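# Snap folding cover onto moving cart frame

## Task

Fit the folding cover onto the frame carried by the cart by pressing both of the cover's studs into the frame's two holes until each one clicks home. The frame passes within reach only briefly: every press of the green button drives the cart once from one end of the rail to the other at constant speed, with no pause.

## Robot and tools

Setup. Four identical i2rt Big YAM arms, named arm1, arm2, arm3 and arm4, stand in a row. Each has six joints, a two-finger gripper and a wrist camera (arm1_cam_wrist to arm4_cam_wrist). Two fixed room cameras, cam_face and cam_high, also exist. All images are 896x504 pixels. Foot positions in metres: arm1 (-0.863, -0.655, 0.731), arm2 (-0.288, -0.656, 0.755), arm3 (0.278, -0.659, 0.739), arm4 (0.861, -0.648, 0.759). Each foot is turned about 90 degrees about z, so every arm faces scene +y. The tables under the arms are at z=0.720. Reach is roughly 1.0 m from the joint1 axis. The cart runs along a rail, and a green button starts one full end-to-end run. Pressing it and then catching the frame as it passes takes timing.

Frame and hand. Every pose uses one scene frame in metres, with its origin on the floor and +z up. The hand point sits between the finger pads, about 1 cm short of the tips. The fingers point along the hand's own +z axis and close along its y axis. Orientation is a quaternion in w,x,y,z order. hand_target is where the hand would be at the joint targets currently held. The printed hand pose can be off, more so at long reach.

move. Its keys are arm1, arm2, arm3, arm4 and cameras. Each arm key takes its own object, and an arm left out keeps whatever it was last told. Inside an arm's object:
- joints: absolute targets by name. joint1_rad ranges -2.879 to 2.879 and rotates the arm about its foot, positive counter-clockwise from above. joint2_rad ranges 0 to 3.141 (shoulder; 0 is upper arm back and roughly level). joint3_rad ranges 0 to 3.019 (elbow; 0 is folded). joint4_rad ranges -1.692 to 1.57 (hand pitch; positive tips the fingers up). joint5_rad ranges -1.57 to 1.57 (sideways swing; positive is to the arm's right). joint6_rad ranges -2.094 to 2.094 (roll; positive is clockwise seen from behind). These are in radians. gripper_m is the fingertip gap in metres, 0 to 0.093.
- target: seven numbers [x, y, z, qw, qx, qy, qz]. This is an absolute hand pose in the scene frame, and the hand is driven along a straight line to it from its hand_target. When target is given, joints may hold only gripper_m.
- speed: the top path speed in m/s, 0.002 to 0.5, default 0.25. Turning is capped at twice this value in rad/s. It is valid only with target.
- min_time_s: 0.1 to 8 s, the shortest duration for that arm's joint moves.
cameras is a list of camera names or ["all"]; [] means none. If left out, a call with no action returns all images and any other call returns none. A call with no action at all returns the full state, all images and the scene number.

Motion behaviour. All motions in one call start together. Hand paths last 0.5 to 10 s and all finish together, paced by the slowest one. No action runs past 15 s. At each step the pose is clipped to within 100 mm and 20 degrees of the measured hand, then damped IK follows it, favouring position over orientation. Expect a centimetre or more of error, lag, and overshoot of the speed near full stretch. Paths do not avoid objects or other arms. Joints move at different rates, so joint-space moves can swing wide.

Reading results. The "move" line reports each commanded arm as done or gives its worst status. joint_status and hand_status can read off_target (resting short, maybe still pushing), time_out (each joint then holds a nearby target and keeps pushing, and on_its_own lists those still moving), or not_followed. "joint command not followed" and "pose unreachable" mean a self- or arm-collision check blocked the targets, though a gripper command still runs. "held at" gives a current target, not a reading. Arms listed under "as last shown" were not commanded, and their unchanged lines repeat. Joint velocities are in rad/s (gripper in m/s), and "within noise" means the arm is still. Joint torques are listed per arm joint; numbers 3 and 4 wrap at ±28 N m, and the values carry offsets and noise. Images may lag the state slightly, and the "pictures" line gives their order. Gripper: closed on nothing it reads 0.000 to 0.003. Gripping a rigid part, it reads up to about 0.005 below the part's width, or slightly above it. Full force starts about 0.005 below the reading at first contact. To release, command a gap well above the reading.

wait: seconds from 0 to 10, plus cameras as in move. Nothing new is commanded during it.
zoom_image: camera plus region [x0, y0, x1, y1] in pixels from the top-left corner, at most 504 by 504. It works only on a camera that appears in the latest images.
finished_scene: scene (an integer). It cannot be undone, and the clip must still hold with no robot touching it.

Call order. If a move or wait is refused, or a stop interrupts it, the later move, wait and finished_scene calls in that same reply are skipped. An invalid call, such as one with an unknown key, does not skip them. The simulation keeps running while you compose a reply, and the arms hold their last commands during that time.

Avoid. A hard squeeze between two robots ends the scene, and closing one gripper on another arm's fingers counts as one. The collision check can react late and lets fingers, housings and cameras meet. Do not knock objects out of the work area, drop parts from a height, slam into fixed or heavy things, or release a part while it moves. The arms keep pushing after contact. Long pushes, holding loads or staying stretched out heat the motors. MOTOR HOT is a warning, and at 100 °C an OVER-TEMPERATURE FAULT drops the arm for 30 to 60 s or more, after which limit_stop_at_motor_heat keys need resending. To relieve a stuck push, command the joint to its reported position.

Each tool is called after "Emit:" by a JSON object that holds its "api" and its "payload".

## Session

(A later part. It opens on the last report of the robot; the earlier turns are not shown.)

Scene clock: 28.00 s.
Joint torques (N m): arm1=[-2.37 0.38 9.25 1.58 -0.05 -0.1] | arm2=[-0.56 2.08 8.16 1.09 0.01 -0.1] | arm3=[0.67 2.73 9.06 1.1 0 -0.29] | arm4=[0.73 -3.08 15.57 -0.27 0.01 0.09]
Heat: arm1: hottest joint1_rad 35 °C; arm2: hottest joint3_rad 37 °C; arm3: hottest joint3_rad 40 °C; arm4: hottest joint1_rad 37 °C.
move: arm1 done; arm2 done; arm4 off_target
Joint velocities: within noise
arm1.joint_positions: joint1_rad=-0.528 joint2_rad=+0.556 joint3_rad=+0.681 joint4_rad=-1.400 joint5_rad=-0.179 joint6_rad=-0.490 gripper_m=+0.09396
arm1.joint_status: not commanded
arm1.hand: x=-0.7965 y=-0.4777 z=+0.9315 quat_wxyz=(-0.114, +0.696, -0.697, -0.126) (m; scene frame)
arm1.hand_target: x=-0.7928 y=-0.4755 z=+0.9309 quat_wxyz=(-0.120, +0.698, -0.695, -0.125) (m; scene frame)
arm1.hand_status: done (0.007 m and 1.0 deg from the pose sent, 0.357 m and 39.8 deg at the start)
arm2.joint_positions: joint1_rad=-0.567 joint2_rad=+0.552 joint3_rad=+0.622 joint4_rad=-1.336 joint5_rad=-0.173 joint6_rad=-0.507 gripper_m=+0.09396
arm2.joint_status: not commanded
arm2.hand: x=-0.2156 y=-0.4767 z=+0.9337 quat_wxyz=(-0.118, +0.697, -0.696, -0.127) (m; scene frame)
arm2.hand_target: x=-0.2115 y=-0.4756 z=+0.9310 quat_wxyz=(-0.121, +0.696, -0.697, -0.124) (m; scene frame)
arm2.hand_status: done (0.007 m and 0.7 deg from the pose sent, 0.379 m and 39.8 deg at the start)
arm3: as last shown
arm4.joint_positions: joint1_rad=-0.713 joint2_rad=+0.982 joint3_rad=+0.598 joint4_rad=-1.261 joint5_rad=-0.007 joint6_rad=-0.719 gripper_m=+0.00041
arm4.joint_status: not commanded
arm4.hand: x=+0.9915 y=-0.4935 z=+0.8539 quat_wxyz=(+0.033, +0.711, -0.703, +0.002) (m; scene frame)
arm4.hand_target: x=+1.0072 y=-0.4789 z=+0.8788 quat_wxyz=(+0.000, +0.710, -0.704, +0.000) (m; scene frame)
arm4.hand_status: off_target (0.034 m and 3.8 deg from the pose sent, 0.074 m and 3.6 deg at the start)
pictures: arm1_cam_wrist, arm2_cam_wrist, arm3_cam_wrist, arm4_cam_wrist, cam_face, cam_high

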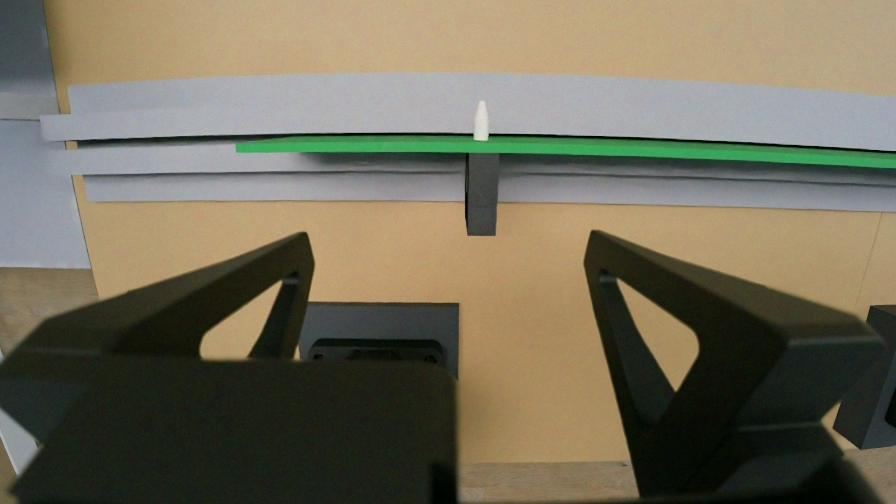

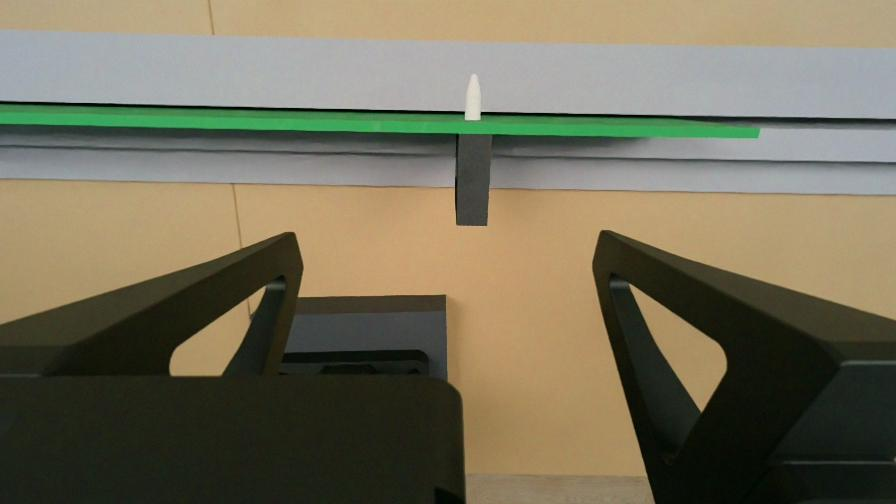

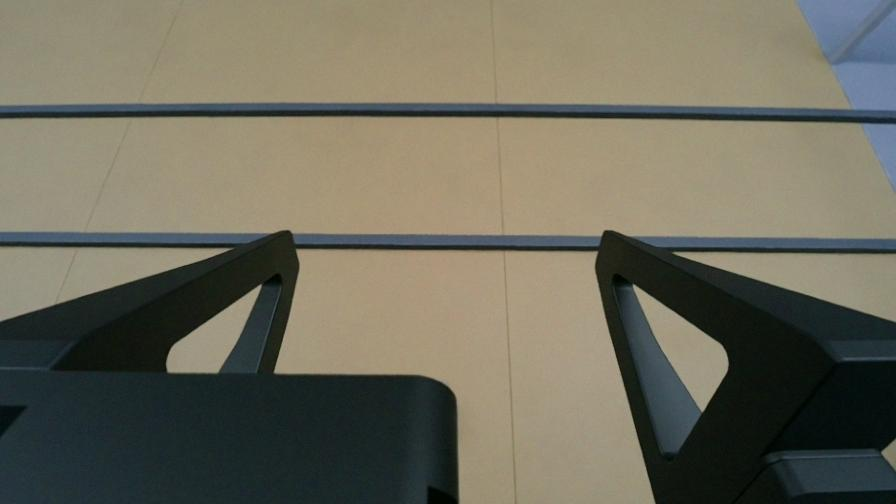

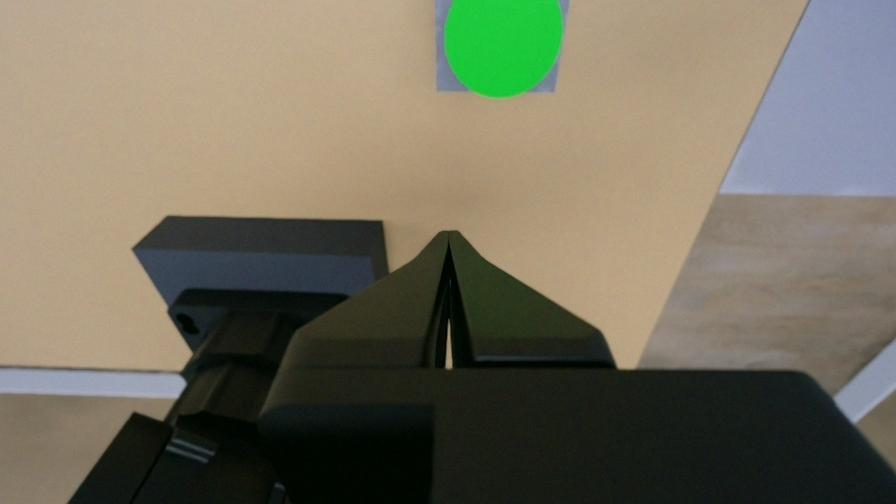

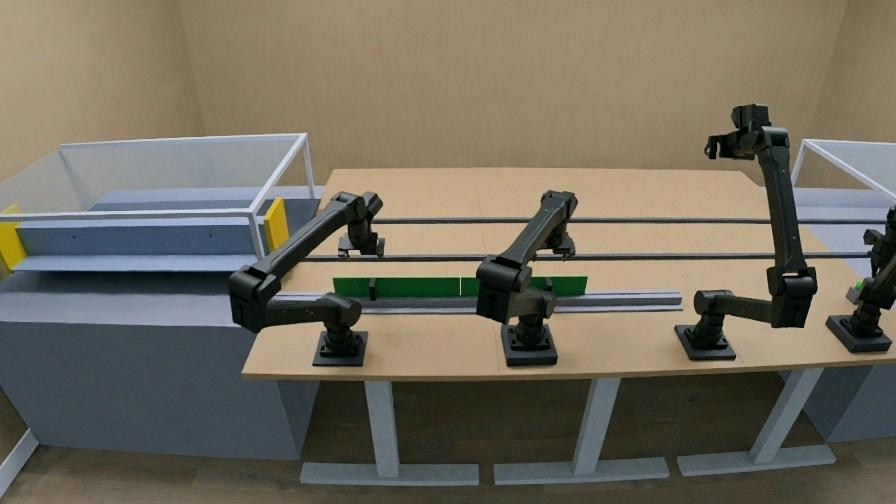

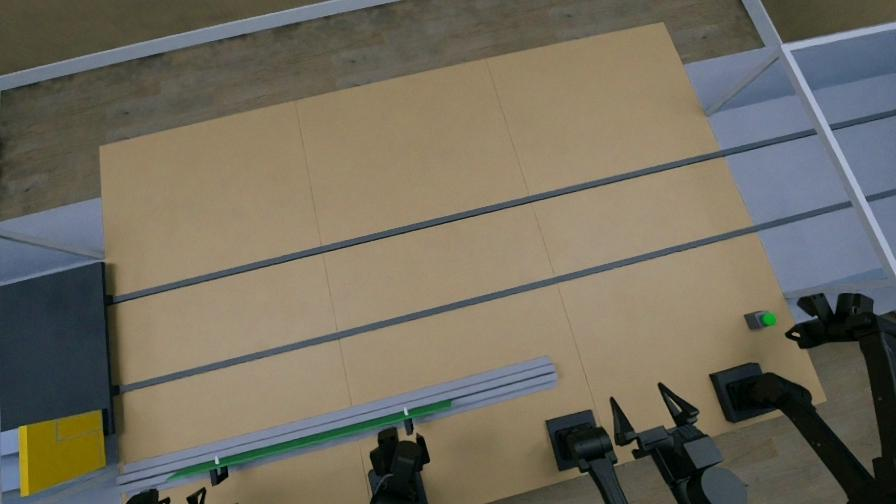

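Emit:
{"api": "move", "payload": {"arm1": {"target": [-0.773, -0.477, 0.822, -0.1228, 0.6964, -0.6964, -0.1228], "speed": 0.12}, "arm2": {"target": [-0.198, -0.477, 0.822, -0.1228, 0.6964, -0.6964, -0.1228], "speed": 0.12}, "cameras": ["arm1_cam_wrist","arm2_cam_wrist","cam_face"]}}

Scene clock: 30.87 s.
Joint torques (N m): arm1=[-2.08 -0.21 9.07 1.46 -0.27 -0.11] | arm2=[-0.32 1.32 7.84 0.87 -0.27 -0.07] | arm3=[-0.09 3.84 9.22 1.1 -0.05 -0.31] | arm4=[0.56 -3.31 15.46 -0.25 -0.01 0.14]
Heat: arm1: hottest joint1_rad 35 °C; arm2: hottest joint3_rad 37 °C; arm3: hottest joint3_rad 40 °C; arm4: hottest joint3_rad 37 °C.
move: arm1 done; arm2 done
Joint velocities: within noise
arm1.joint_positions: joint1_rad=-0.641 joint2_rad=+0.613 joint3_rad=+0.413 joint4_rad=-1.089 joint5_rad=-0.202 joint6_rad=-0.597 gripper_m=+0.09396
arm1.joint_status: not commanded
arm1.hand: x=-0.7763 y=-0.4787 z=+0.8234 quat_wxyz=(-0.119, +0.695, -0.699, -0.122) (m; scene frame)
arm1.hand_target: x=-0.7736 y=-0.4776 z=+0.8216 quat_wxyz=(-0.122, +0.696, -0.697, -0.122) (m; scene frame)
arm1.hand_status: done (0.004 m and 0.6 deg from the pose sent, 0.112 m and 1.0 deg at the start)
arm2.joint_positions: joint1_rad=-0.654 joint2_rad=+0.637 joint3_rad=+0.360 joint4_rad=-1.001 joint5_rad=-0.189 joint6_rad=-0.591 gripper_m=+0.09396
arm2.joint_status: not commanded
arm2.hand: x=-0.2002 y=-0.4770 z=+0.8253 quat_wxyz=(-0.121, +0.697, -0.697, -0.122) (m; scene frame)
arm2.hand_target: x=-0.1981 y=-0.4772 z=+0.8221 quat_wxyz=(-0.123, +0.696, -0.697, -0.123) (m; scene frame)
arm2.hand_status: done (0.004 m and 0.2 deg from the pose sent, 0.113 m and 0.7 deg at the start)
arm3, arm4: as last shown
pictures: arm1_cam_wrist, arm2_cam_wrist, cam_face

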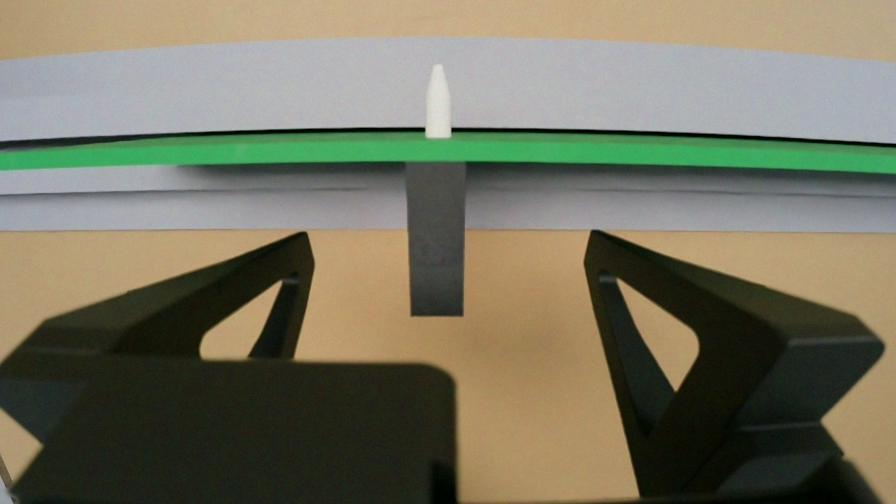

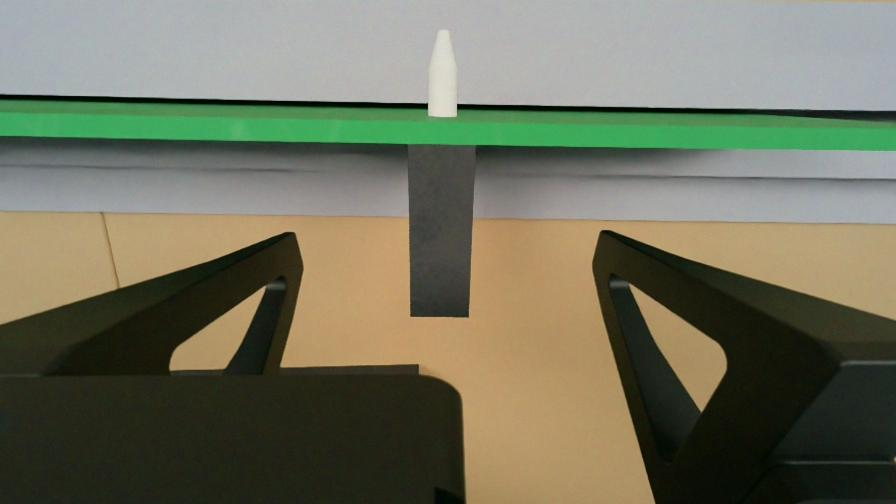

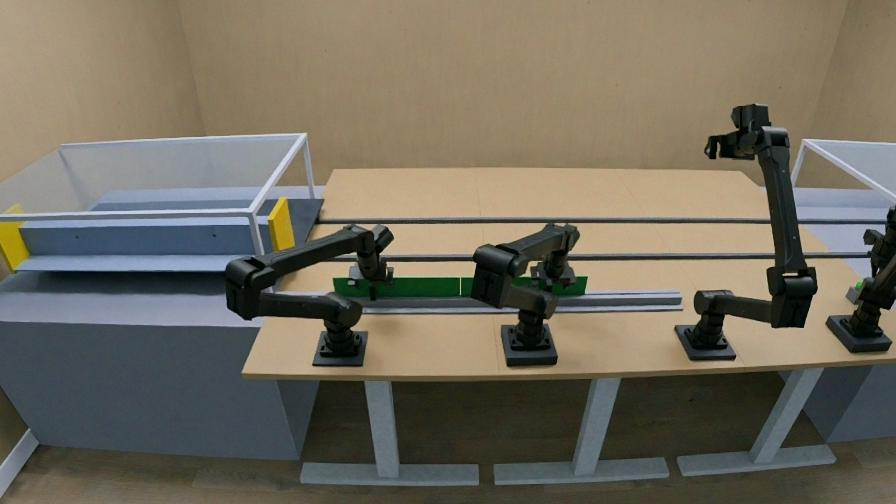

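Emit:
{"api": "move", "payload": {"arm1": {"target": [-0.778, -0.472, 0.820, -0.1228, 0.6964, -0.6964, -0.1228], "speed": 0.12}, "arm2": {"target": [-0.202, -0.473, 0.820, -0.1228, 0.6964, -0.6964, -0.1228], "speed": 0.12}}}

Emit:
{"api": "move", "payload": {"arm1": {"joints": {"gripper_m": 0.004}}, "arm2": {"joints": {"gripper_m": 0.004}}, "cameras": ["arm1_cam_wrist","arm2_cam_wrist","cam_face"]}}

Scene clock: 32.43 s.
Joint torques (N m): arm1=[-0.91 -0.62 9.2 1.43 0 0.15] | arm2=[2.26 1.14 7.84 1.14 0 0.16] | arm3=[-0.15 3.25 9.13 1.21 -0.04 -0.27] | arm4=[0.56 -2.32 15.73 -0.31 -0.01 0.08]
Heat: arm1: hottest joint1_rad 35 °C; arm2: hottest joint3_rad 37 °C; arm3: hottest joint3_rad 40 °C; arm4: hottest joint3_rad 37 °C.
move: arm1 done; arm2 done
Joint velocities: within noise
arm1.joint_positions: joint1_rad=-0.624 joint2_rad=+0.619 joint3_rad=+0.411 joint4_rad=-1.069 joint5_rad=-0.196 joint6_rad=-0.590 gripper_m=+0.09396
arm1.joint_status: not commanded
arm1.hand: x=-0.7761 y=-0.4746 z=+0.8229 quat_wxyz=(-0.124, +0.698, -0.695, -0.122) (m; scene frame)
arm1.hand_target: x=-0.7764 y=-0.4724 z=+0.8206 quat_wxyz=(-0.124, +0.696, -0.697, -0.122) (m; scene frame)
arm1.hand_status: done (0.004 m and 0.2 deg from the pose sent, 0.008 m and 0.6 deg at the start)
arm2.joint_positions: joint1_rad=-0.651 joint2_rad=+0.643 joint3_rad=+0.355 joint4_rad=-0.984 joint5_rad=-0.187 joint6_rad=-0.585 gripper_m=+0.09396
arm2.joint_status: not commanded
arm2.hand: x=-0.1994 y=-0.4752 z=+0.8234 quat_wxyz=(-0.124, +0.695, -0.697, -0.123) (m; scene frame)
arm2.hand_target: x=-0.2011 y=-0.4741 z=+0.8196 quat_wxyz=(-0.123, +0.696, -0.697, -0.122) (m; scene frame)
arm2.hand_status: done (0.005 m and 0.2 deg from the pose sent, 0.007 m and 0.2 deg at the start)
arm3, arm4: as last shown
pictures: none

Scene clock: 33.20 s.
Joint torques (N m): arm1=[-0.62 0.62 9.32 1.28 0.08 0.02] | arm2=[1.67 0.67 7.92 0.79 0.13 0.08] | arm3=[0.03 3.02 9.25 1.14 0.05 -0.28] | arm4=[0.97 -3.96 15.42 -0.35 -0.02 0.09]
Heat: arm1: hottest joint1_rad 35 °C; arm2: hottest joint3_rad 37 °C; arm3: hottest joint3_rad 40 °C; arm4: hottest joint3_rad 37 °C.
move: arm1 off_target; arm2 off_target
Joint velocities: within noise
arm1.joint_positions: joint1_rad=-0.621 joint2_rad=+0.619 joint3_rad=+0.410 joint4_rad=-1.069 joint5_rad=-0.203 joint6_rad=-0.573 gripper_m=+0.01567
arm1.joint_status: gripper_m off_target (ended at +0.01570, target +0.00400)
arm1.hand: x=-0.7780 y=-0.4740 z=+0.8224 quat_wxyz=(-0.121, +0.693, -0.699, -0.127) (m; scene frame)
arm1.hand_target: x=-0.7775 y=-0.4720 z=+0.8205 quat_wxyz=(-0.123, +0.694, -0.698, -0.125) (m; scene frame)
arm1.hand_status: not commanded
arm2.joint_positions: joint1_rad=-0.648 joint2_rad=+0.643 joint3_rad=+0.355 joint4_rad=-0.982 joint5_rad=-0.195 joint6_rad=-0.568 gripper_m=+0.01669
arm2.joint_status: gripper_m off_target (ended at +0.01672, target +0.00400)
arm2.hand: x=-0.2008 y=-0.4739 z=+0.8237 quat_wxyz=(-0.122, +0.691, -0.701, -0.128) (m; scene frame)
arm2.hand_target: x=-0.2016 y=-0.4735 z=+0.8202 quat_wxyz=(-0.122, +0.694, -0.698, -0.125) (m; scene frame)
arm2.hand_status: not commanded
arm3, arm4: as last shown
pictures: arm1_cam_wrist, arm2_cam_wrist, cam_face

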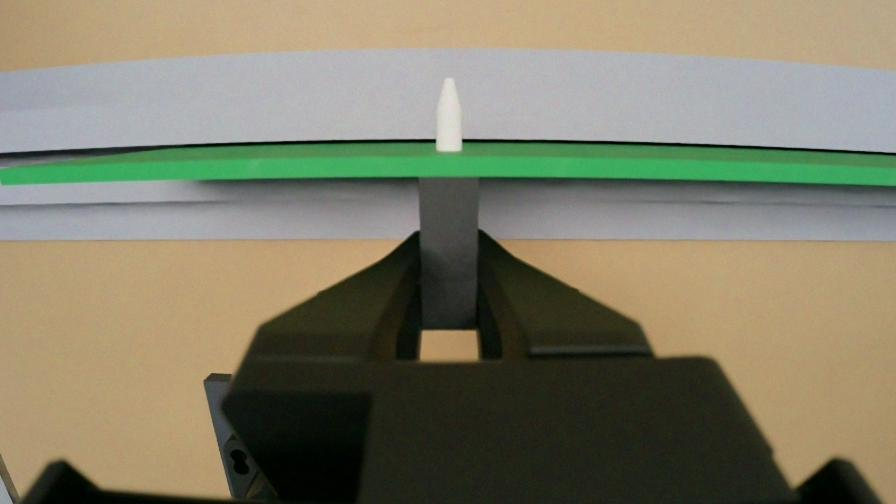

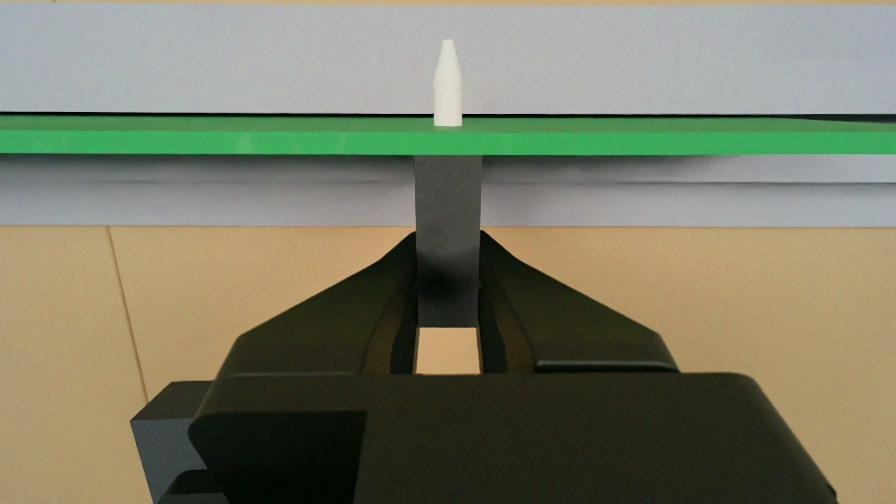

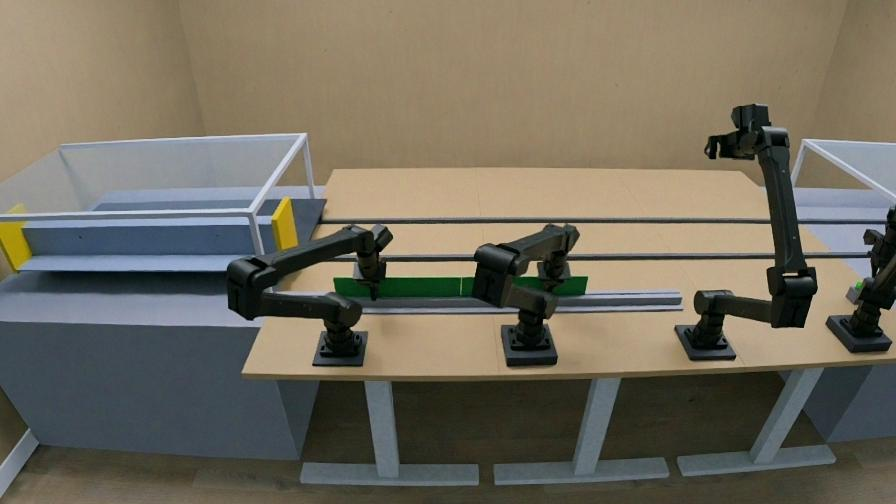

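Emit:
{"api": "move", "payload": {"arm1": {"target": [-0.7775, -0.472, 0.97, -0.1228, 0.6964, -0.6964, -0.1228], "speed": 0.08}, "arm2": {"target": [-0.2016, -0.4735, 0.97, -0.1228, 0.6964, -0.6964, -0.1228], "speed": 0.08}, "cameras": ["all"]}}

Scene clock: 36.13 s.
Joint torques (N m): arm1=[-1.08 -2.2 16.09 0.64 -0.5 -0.08] | arm2=[0.5 0.32 15.82 -0.35 -0.89 -0.1] | arm3=[0.03 3.08 8.94 1.37 0.01 -0.23] | arm4=[0.21 -3.31 15.54 -0.4 -0.03 0.09]
Heat: arm1: hottest joint1_rad 35 °C; arm2: hottest joint3_rad 39 °C; arm3: hottest joint3_rad 41 °C; arm4: hottest joint3_rad 38 °C.
move: arm1 off_target; arm2 off_target
Joint velocities: within noise
arm1.joint_positions: joint1_rad=-0.614 joint2_rad=+0.622 joint3_rad=+0.712 joint4_rad=-1.458 joint5_rad=-0.179 joint6_rad=-0.562 gripper_m=+0.01567
arm1.joint_status: not commanded
arm1.hand: x=-0.7833 y=-0.4866 z=+0.9307 quat_wxyz=(-0.078, +0.692, -0.709, -0.107) (m; scene frame)
arm1.hand_target: x=-0.7768 y=-0.4733 z=+0.9672 quat_wxyz=(-0.120, +0.696, -0.698, -0.119) (m; scene frame)
arm1.hand_status: off_target (0.042 m and 5.6 deg from the pose sent, 0.148 m and 0.7 deg at the start)
arm2.joint_positions: joint1_rad=-0.628 joint2_rad=+0.605 joint3_rad=+0.616 joint4_rad=-1.387 joint5_rad=-0.155 joint6_rad=-0.556 gripper_m=+0.01669
arm2.joint_status: not commanded
arm2.hand: x=-0.2085 y=-0.4924 z=+0.9188 quat_wxyz=(-0.073, +0.694, -0.709, -0.100) (m; scene frame)
arm2.hand_target: x=-0.2012 y=-0.4754 z=+0.9659 quat_wxyz=(-0.120, +0.697, -0.697, -0.119) (m; scene frame)
arm2.hand_status: off_target (0.055 m and 6.4 deg from the pose sent, 0.146 m and 1.0 deg at the start)
arm3, arm4: as last shown
pictures: arm1_cam_wrist, arm2_cam_wrist, arm3_cam_wrist, arm4_cam_wrist, cam_face, cam_high

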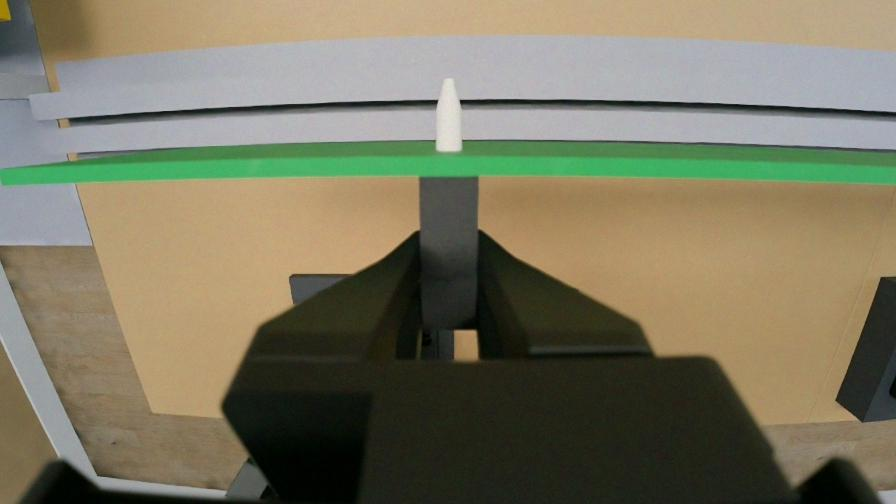

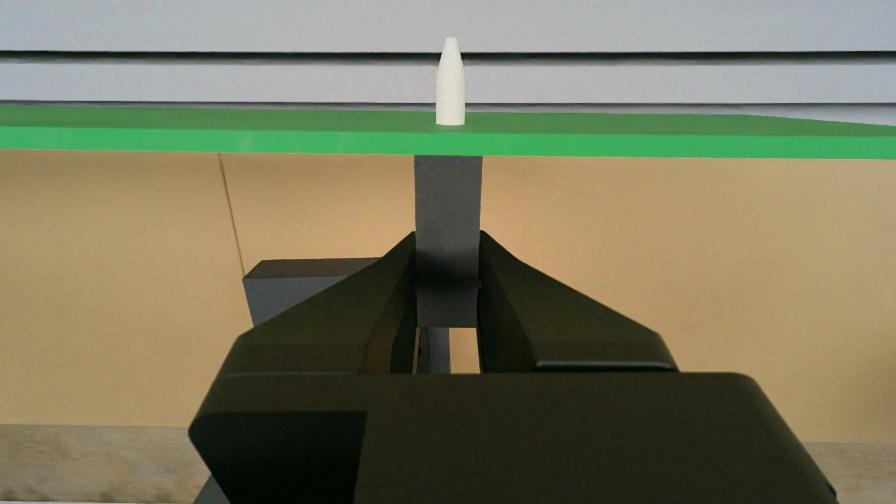

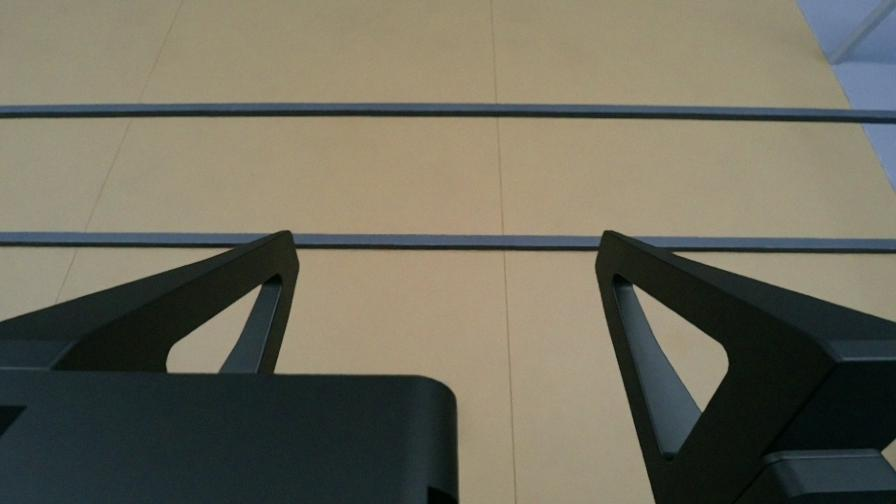

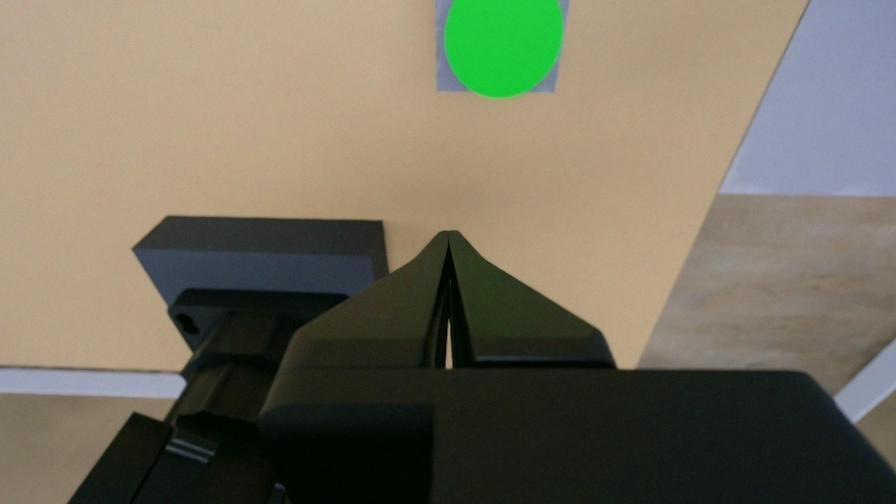

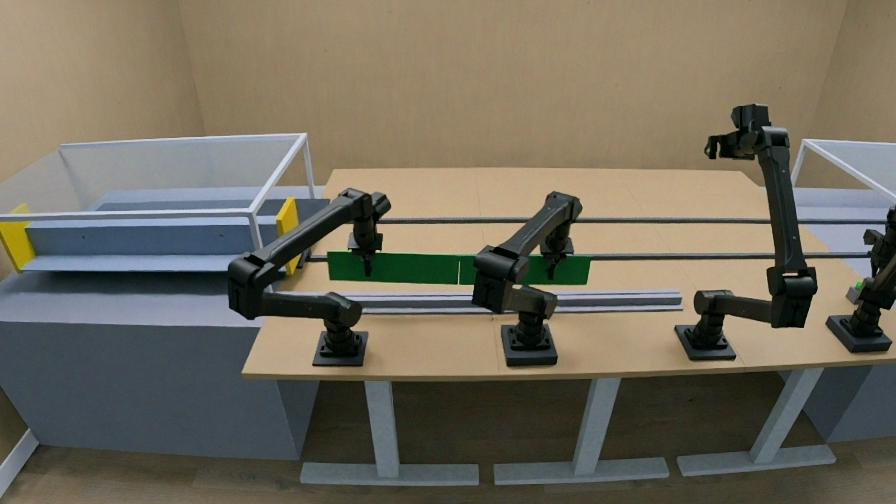

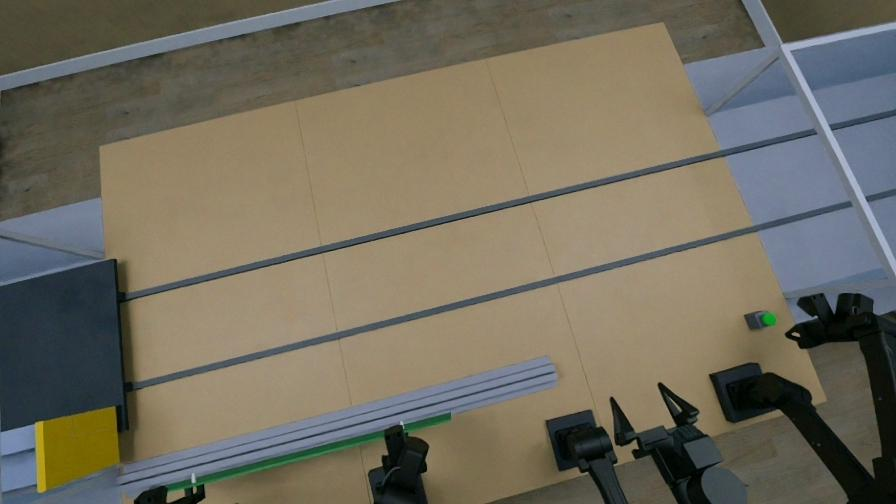

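Emit:
{"api": "move", "payload": {"arm1": {"target": [-0.872, -0.455, 1.0, -0.153, 0.6903, -0.6903, -0.153], "speed": 0.08}, "arm2": {"target": [-0.293, -0.455, 1.012, -0.153, 0.6903, -0.6903, -0.153], "speed": 0.08}, "arm3": {"target": [0.2, -0.38, 1.0, 0.0353, -0.573, 0.0248, 0.8181]}, "cameras": ["all"]}}

Scene clock: 42.20 s.
Joint torques (N m): arm1=[-0.5 -1.32 17.01 1.95 0.22 0.05] | arm2=[0.85 -0.03 16.05 0.53 0.66 -0.14] | arm3=[-0.62 -0.21 8.91 0.66 -0.19 -0.14] | arm4=[0.91 -4.25 15.57 -0.55 0 0.07]
Heat: arm1: hottest joint3_rad 37 °C; arm2: hottest joint3_rad 43 °C; arm3: hottest joint3_rad 41 °C; arm4: hottest joint3_rad 40 °C.
move: arm1 off_target; arm2 off_target; arm3 not_followed
Joint velocities: within noise
arm1.joint_positions: joint1_rad=+0.055 joint2_rad=+0.540 joint3_rad=+0.736 joint4_rad=-1.464 joint5_rad=+0.036 joint6_rad=+0.065 gripper_m=+0.01567
arm1.joint_status: not commanded
arm1.hand: x=-0.8673 y=-0.4744 z=+0.9521 quat_wxyz=(-0.111, +0.697, -0.701, -0.102) (m; scene frame)
arm1.hand_target: x=-0.8711 y=-0.4577 z=+0.9986 quat_wxyz=(-0.153, +0.692, -0.689, -0.152) (m; scene frame)
arm1.hand_status: off_target (0.052 m and 7.7 deg from the pose sent, 0.117 m and 10.3 deg at the start)
arm2.joint_positions: joint1_rad=+0.047 joint2_rad=+0.528 joint3_rad=+0.681 joint4_rad=-1.415 joint5_rad=+0.032 joint6_rad=+0.084 gripper_m=+0.01669
arm2.joint_status: not commanded
arm2.hand: x=-0.2948 y=-0.4737 z=+0.9570 quat_wxyz=(-0.106, +0.696, -0.701, -0.111) (m; scene frame)
arm2.hand_target: x=-0.2946 y=-0.4574 z=+1.0090 quat_wxyz=(-0.152, +0.694, -0.687, -0.153) (m; scene frame)
arm2.hand_status: off_target (0.058 m and 7.3 deg from the pose sent, 0.131 m and 11.2 deg at the start)
arm3.joint_positions: joint1_rad=-0.506 joint2_rad=+0.539 joint3_rad=+0.536 joint4_rad=-0.296 joint5_rad=-1.490 joint6_rad=-0.126 gripper_m=+0.09397
arm3.joint_status: not commanded
arm3.on_its_own: joint1_rad is held at -0.508, not at your +0.000; joint3_rad is held at +0.549, not at your +1.390; joint4_rad is held at -0.307, not at your -1.300; joint5_rad is held at -1.489, not at your +0.000; joint6_rad is held at -0.128, not at your +0.000
arm3.hand: x=+0.2307 y=-0.4020 z=+1.0960 quat_wxyz=(-0.151, +0.660, -0.270, -0.685) (m; scene frame)
arm3.hand_target: x=+0.2315 y=-0.4031 z=+1.1029 quat_wxyz=(-0.159, +0.661, -0.268, -0.683) (m; scene frame)
arm3.hand_status: not_followed (0.103 m and 36.2 deg from the pose sent, 0.295 m and 96.7 deg at the start; pose on its path clipped on 35 of 121 steps; a joint's target at an end of its range on 48 of 121 steps)
arm4: as last shown
pictures: arm1_cam_wrist, arm2_cam_wrist, arm3_cam_wrist, arm4_cam_wrist, cam_face, cam_high
pose unreachable (arm3 arm): on one or more control steps of this call this arm could not follow its commanded pose, so it was not sent that pose on those steps. On the call's last step it was still not sent that pose. It may still have moved: this result reports where it is.
cause: moving toward the commanded pose would bring two parts of the arm too close to each other (its wrist (the part past joint 4) and its wrist camera, 2 mm apart when it was first held).

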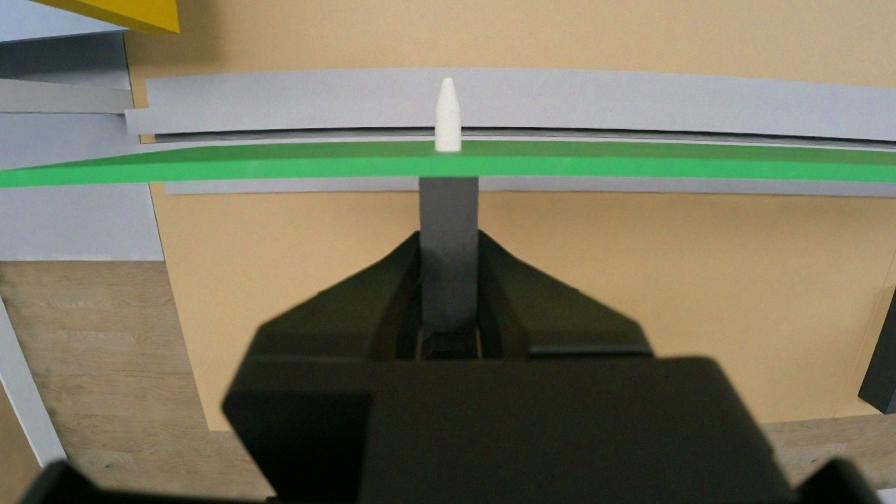

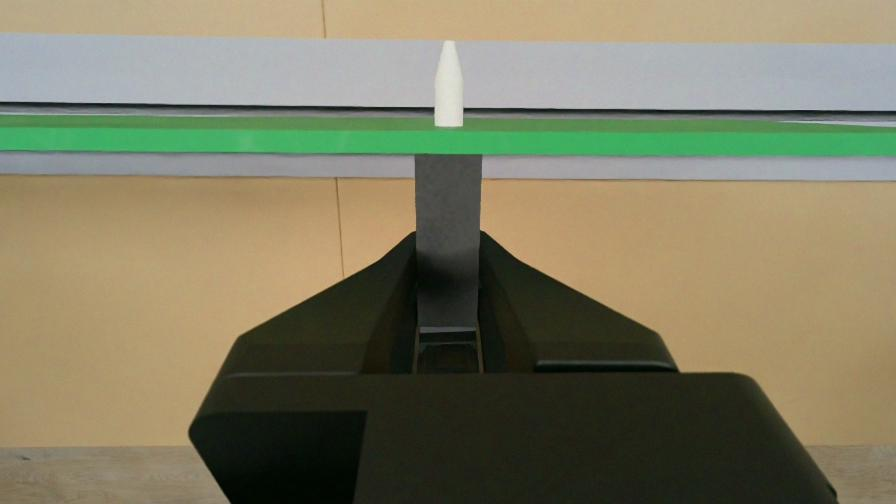

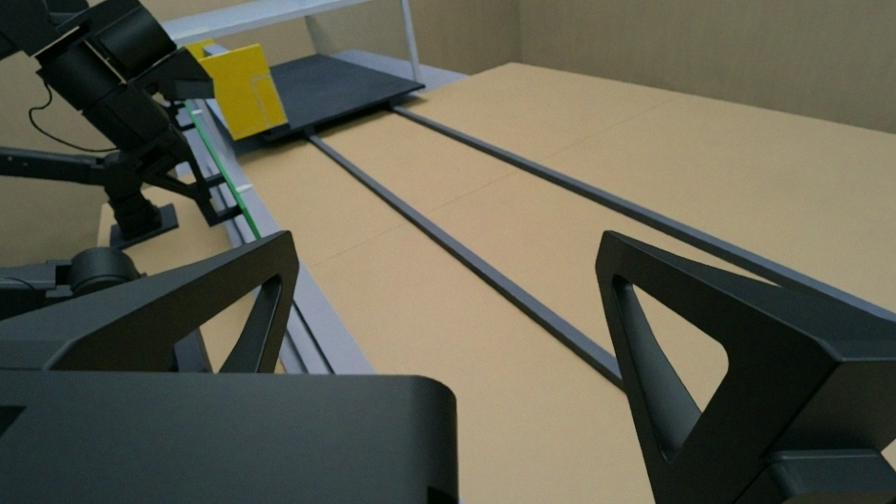

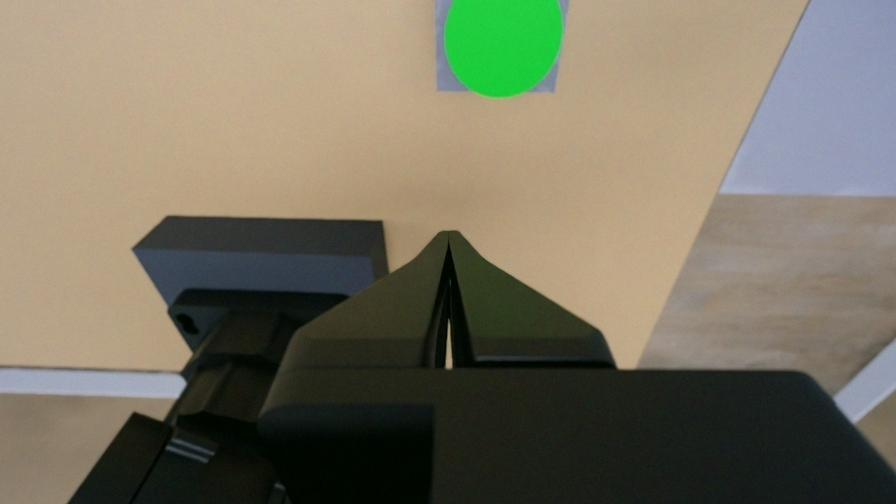

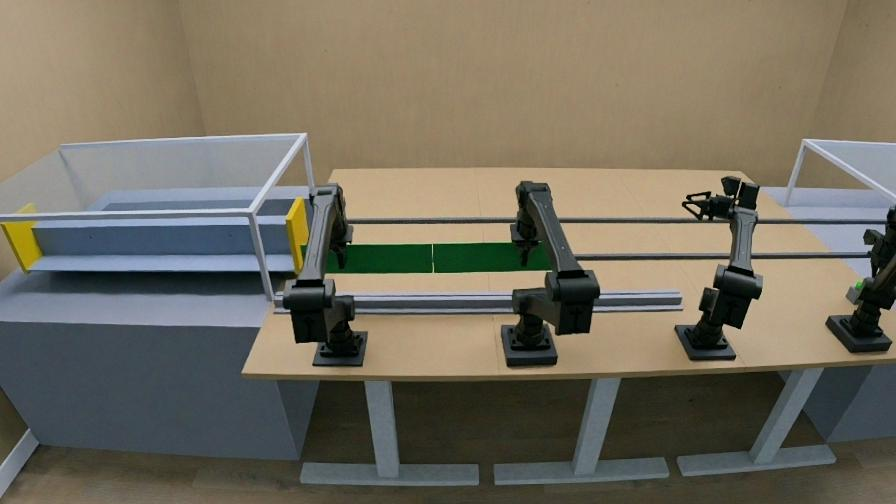

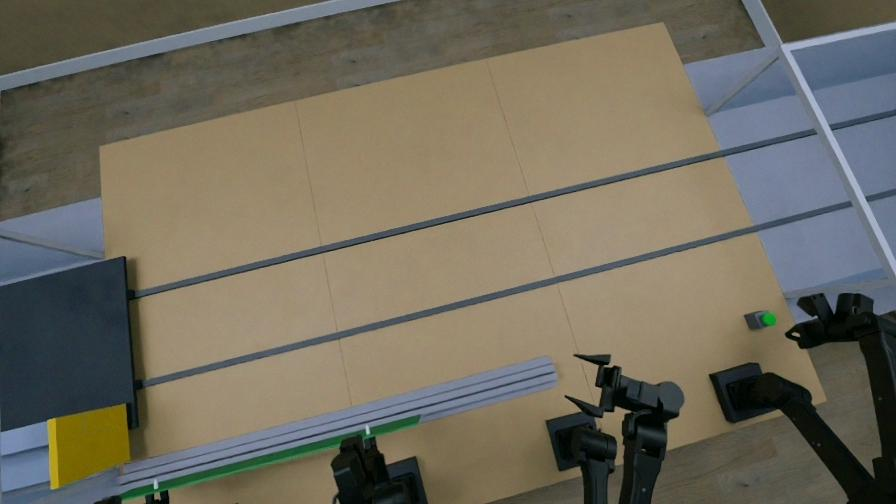

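Emit:
{"api": "zoom_image", "payload": {"camera": "arm3_cam_wrist", "region": [120, 0, 420, 240]}}

Emit:
{"api": "zoom_image", "payload": {"camera": "arm1_cam_wrist", "region": [0, 0, 300, 220]}}

Emit:
{"api": "zoom_image", "payload": {"camera": "cam_high", "region": [0, 370, 300, 504]}}

Scaled by 1.680.

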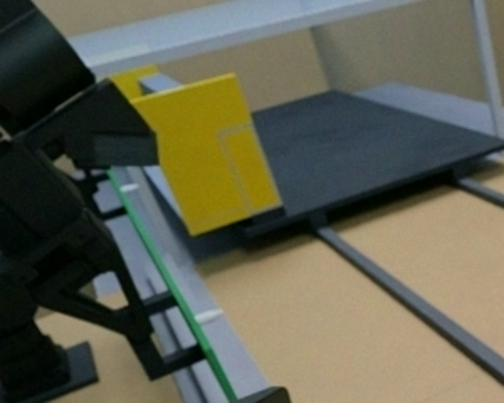

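Scaled by 1.680.

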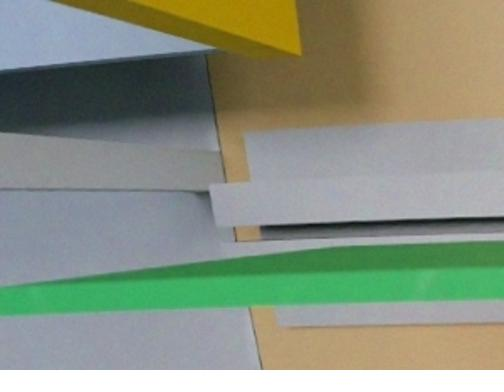

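Scaled by 1.680.

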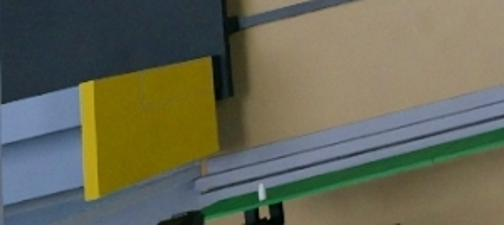

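Emit:
{"api": "move", "payload": {"cameras": ["cam_face","arm3_cam_wrist"]}}

Emit:
{"api": "zoom_image", "payload": {"camera": "cam_face", "region": [0, 190, 310, 290]}}

Emit:
{"api": "zoom_image", "payload": {"camera": "cam_face", "region": [280, 170, 620, 330]}}

Scene clock: 45.67 s.
Joint torques (N m): arm1=[-0.5 -0.79 16.99 1.8 0.2 0.03] | arm2=[1.73 0.21 16.18 0.62 0.73 -0.12] | arm3=[-0.38 -0.62 8.94 0.68 -0.16 -0.19] | arm4=[0.38 -3.84 15.46 -0.4 0.01 0.07]
Heat: arm1: hottest joint3_rad 39 °C; arm2: hottest joint3_rad 44 °C; arm3: hottest joint3_rad 41 °C; arm4: hottest joint3_rad 41 °C.
Joint velocities: within noise
arm1.joint_positions: joint1_rad=+0.055 joint2_rad=+0.540 joint3_rad=+0.736 joint4_rad=-1.464 joint5_rad=+0.036 joint6_rad=+0.065 gripper_m=+0.01567
arm1.joint_status: not commanded
arm1.hand: x=-0.8673 y=-0.4744 z=+0.9521 quat_wxyz=(-0.111, +0.697, -0.701, -0.102) (m; scene frame)
arm1.hand_target: x=-0.8711 y=-0.4577 z=+0.9986 quat_wxyz=(-0.153, +0.692, -0.689, -0.152) (m; scene frame)
arm1.hand_status: off_target (0.052 m and 7.7 deg from the pose sent, 0.117 m and 10.3 deg at the start)
arm2.joint_positions: joint1_rad=+0.047 joint2_rad=+0.528 joint3_rad=+0.681 joint4_rad=-1.415 joint5_rad=+0.032 joint6_rad=+0.085 gripper_m=+0.01669
arm2.joint_status: not commanded
arm2.hand: x=-0.2948 y=-0.4737 z=+0.9570 quat_wxyz=(-0.106, +0.696, -0.702, -0.112) (m; scene frame)
arm2.hand_target: x=-0.2945 y=-0.4574 z=+1.0090 quat_wxyz=(-0.152, +0.693, -0.688, -0.153) (m; scene frame)
arm2.hand_status: off_target (0.058 m and 7.3 deg from the pose sent, 0.131 m and 11.2 deg at the start)
arm3.joint_positions: joint1_rad=-0.506 joint2_rad=+0.539 joint3_rad=+0.536 joint4_rad=-0.296 joint5_rad=-1.490 joint6_rad=-0.126 gripper_m=+0.09397
arm3.joint_status: not commanded
arm3.on_its_own: joint1_rad is held at -0.508, not at your +0.000; joint3_rad is held at +0.549, not at your +1.390; joint4_rad is held at -0.307, not at your -1.300; joint5_rad is held at -1.489, not at your +0.000; joint6_rad is held at -0.128, not at your +0.000
arm3.hand: x=+0.2307 y=-0.4020 z=+1.0960 quat_wxyz=(-0.151, +0.660, -0.270, -0.685) (m; scene frame)
arm3.hand_target: x=+0.2315 y=-0.4031 z=+1.1029 quat_wxyz=(-0.159, +0.661, -0.268, -0.683) (m; scene frame)
arm3.hand_status: off_target (0.103 m and 36.2 deg from the pose sent, 0.295 m and 96.7 deg at the start; pose on its path clipped on 35 of 121 steps; a joint's target at an end of its range on 48 of 121 steps)
arm4.joint_positions: joint1_rad=-0.713 joint2_rad=+0.982 joint3_rad=+0.598 joint4_rad=-1.261 joint5_rad=-0.007 joint6_rad=-0.719 gripper_m=+0.00041
arm4.joint_status: not commanded
arm4.hand: x=+0.9915 y=-0.4935 z=+0.8539 quat_wxyz=(+0.033, +0.711, -0.703, +0.002) (m; scene frame)
arm4.hand_target: x=+1.0072 y=-0.4789 z=+0.8788 quat_wxyz=(+0.000, +0.710, -0.704, +0.000) (m; scene frame)
arm4.hand_status: not commanded
pictures: arm3_cam_wrist, cam_face

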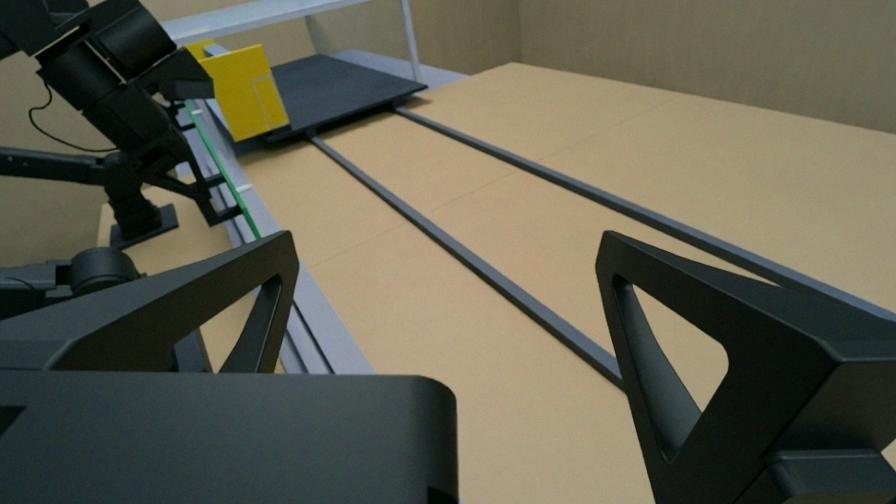

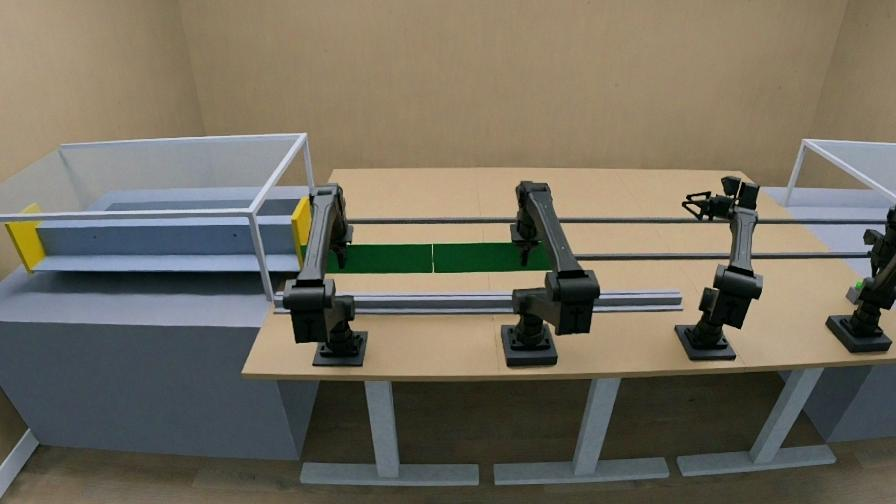

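Scaled by 1.626.

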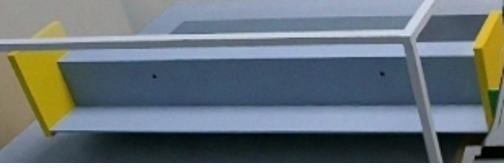

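Scaled by 1.482.

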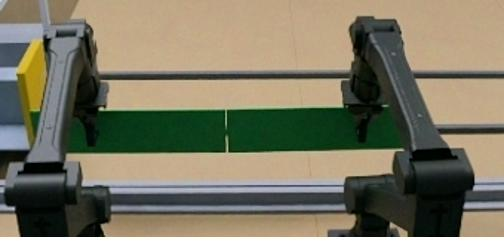

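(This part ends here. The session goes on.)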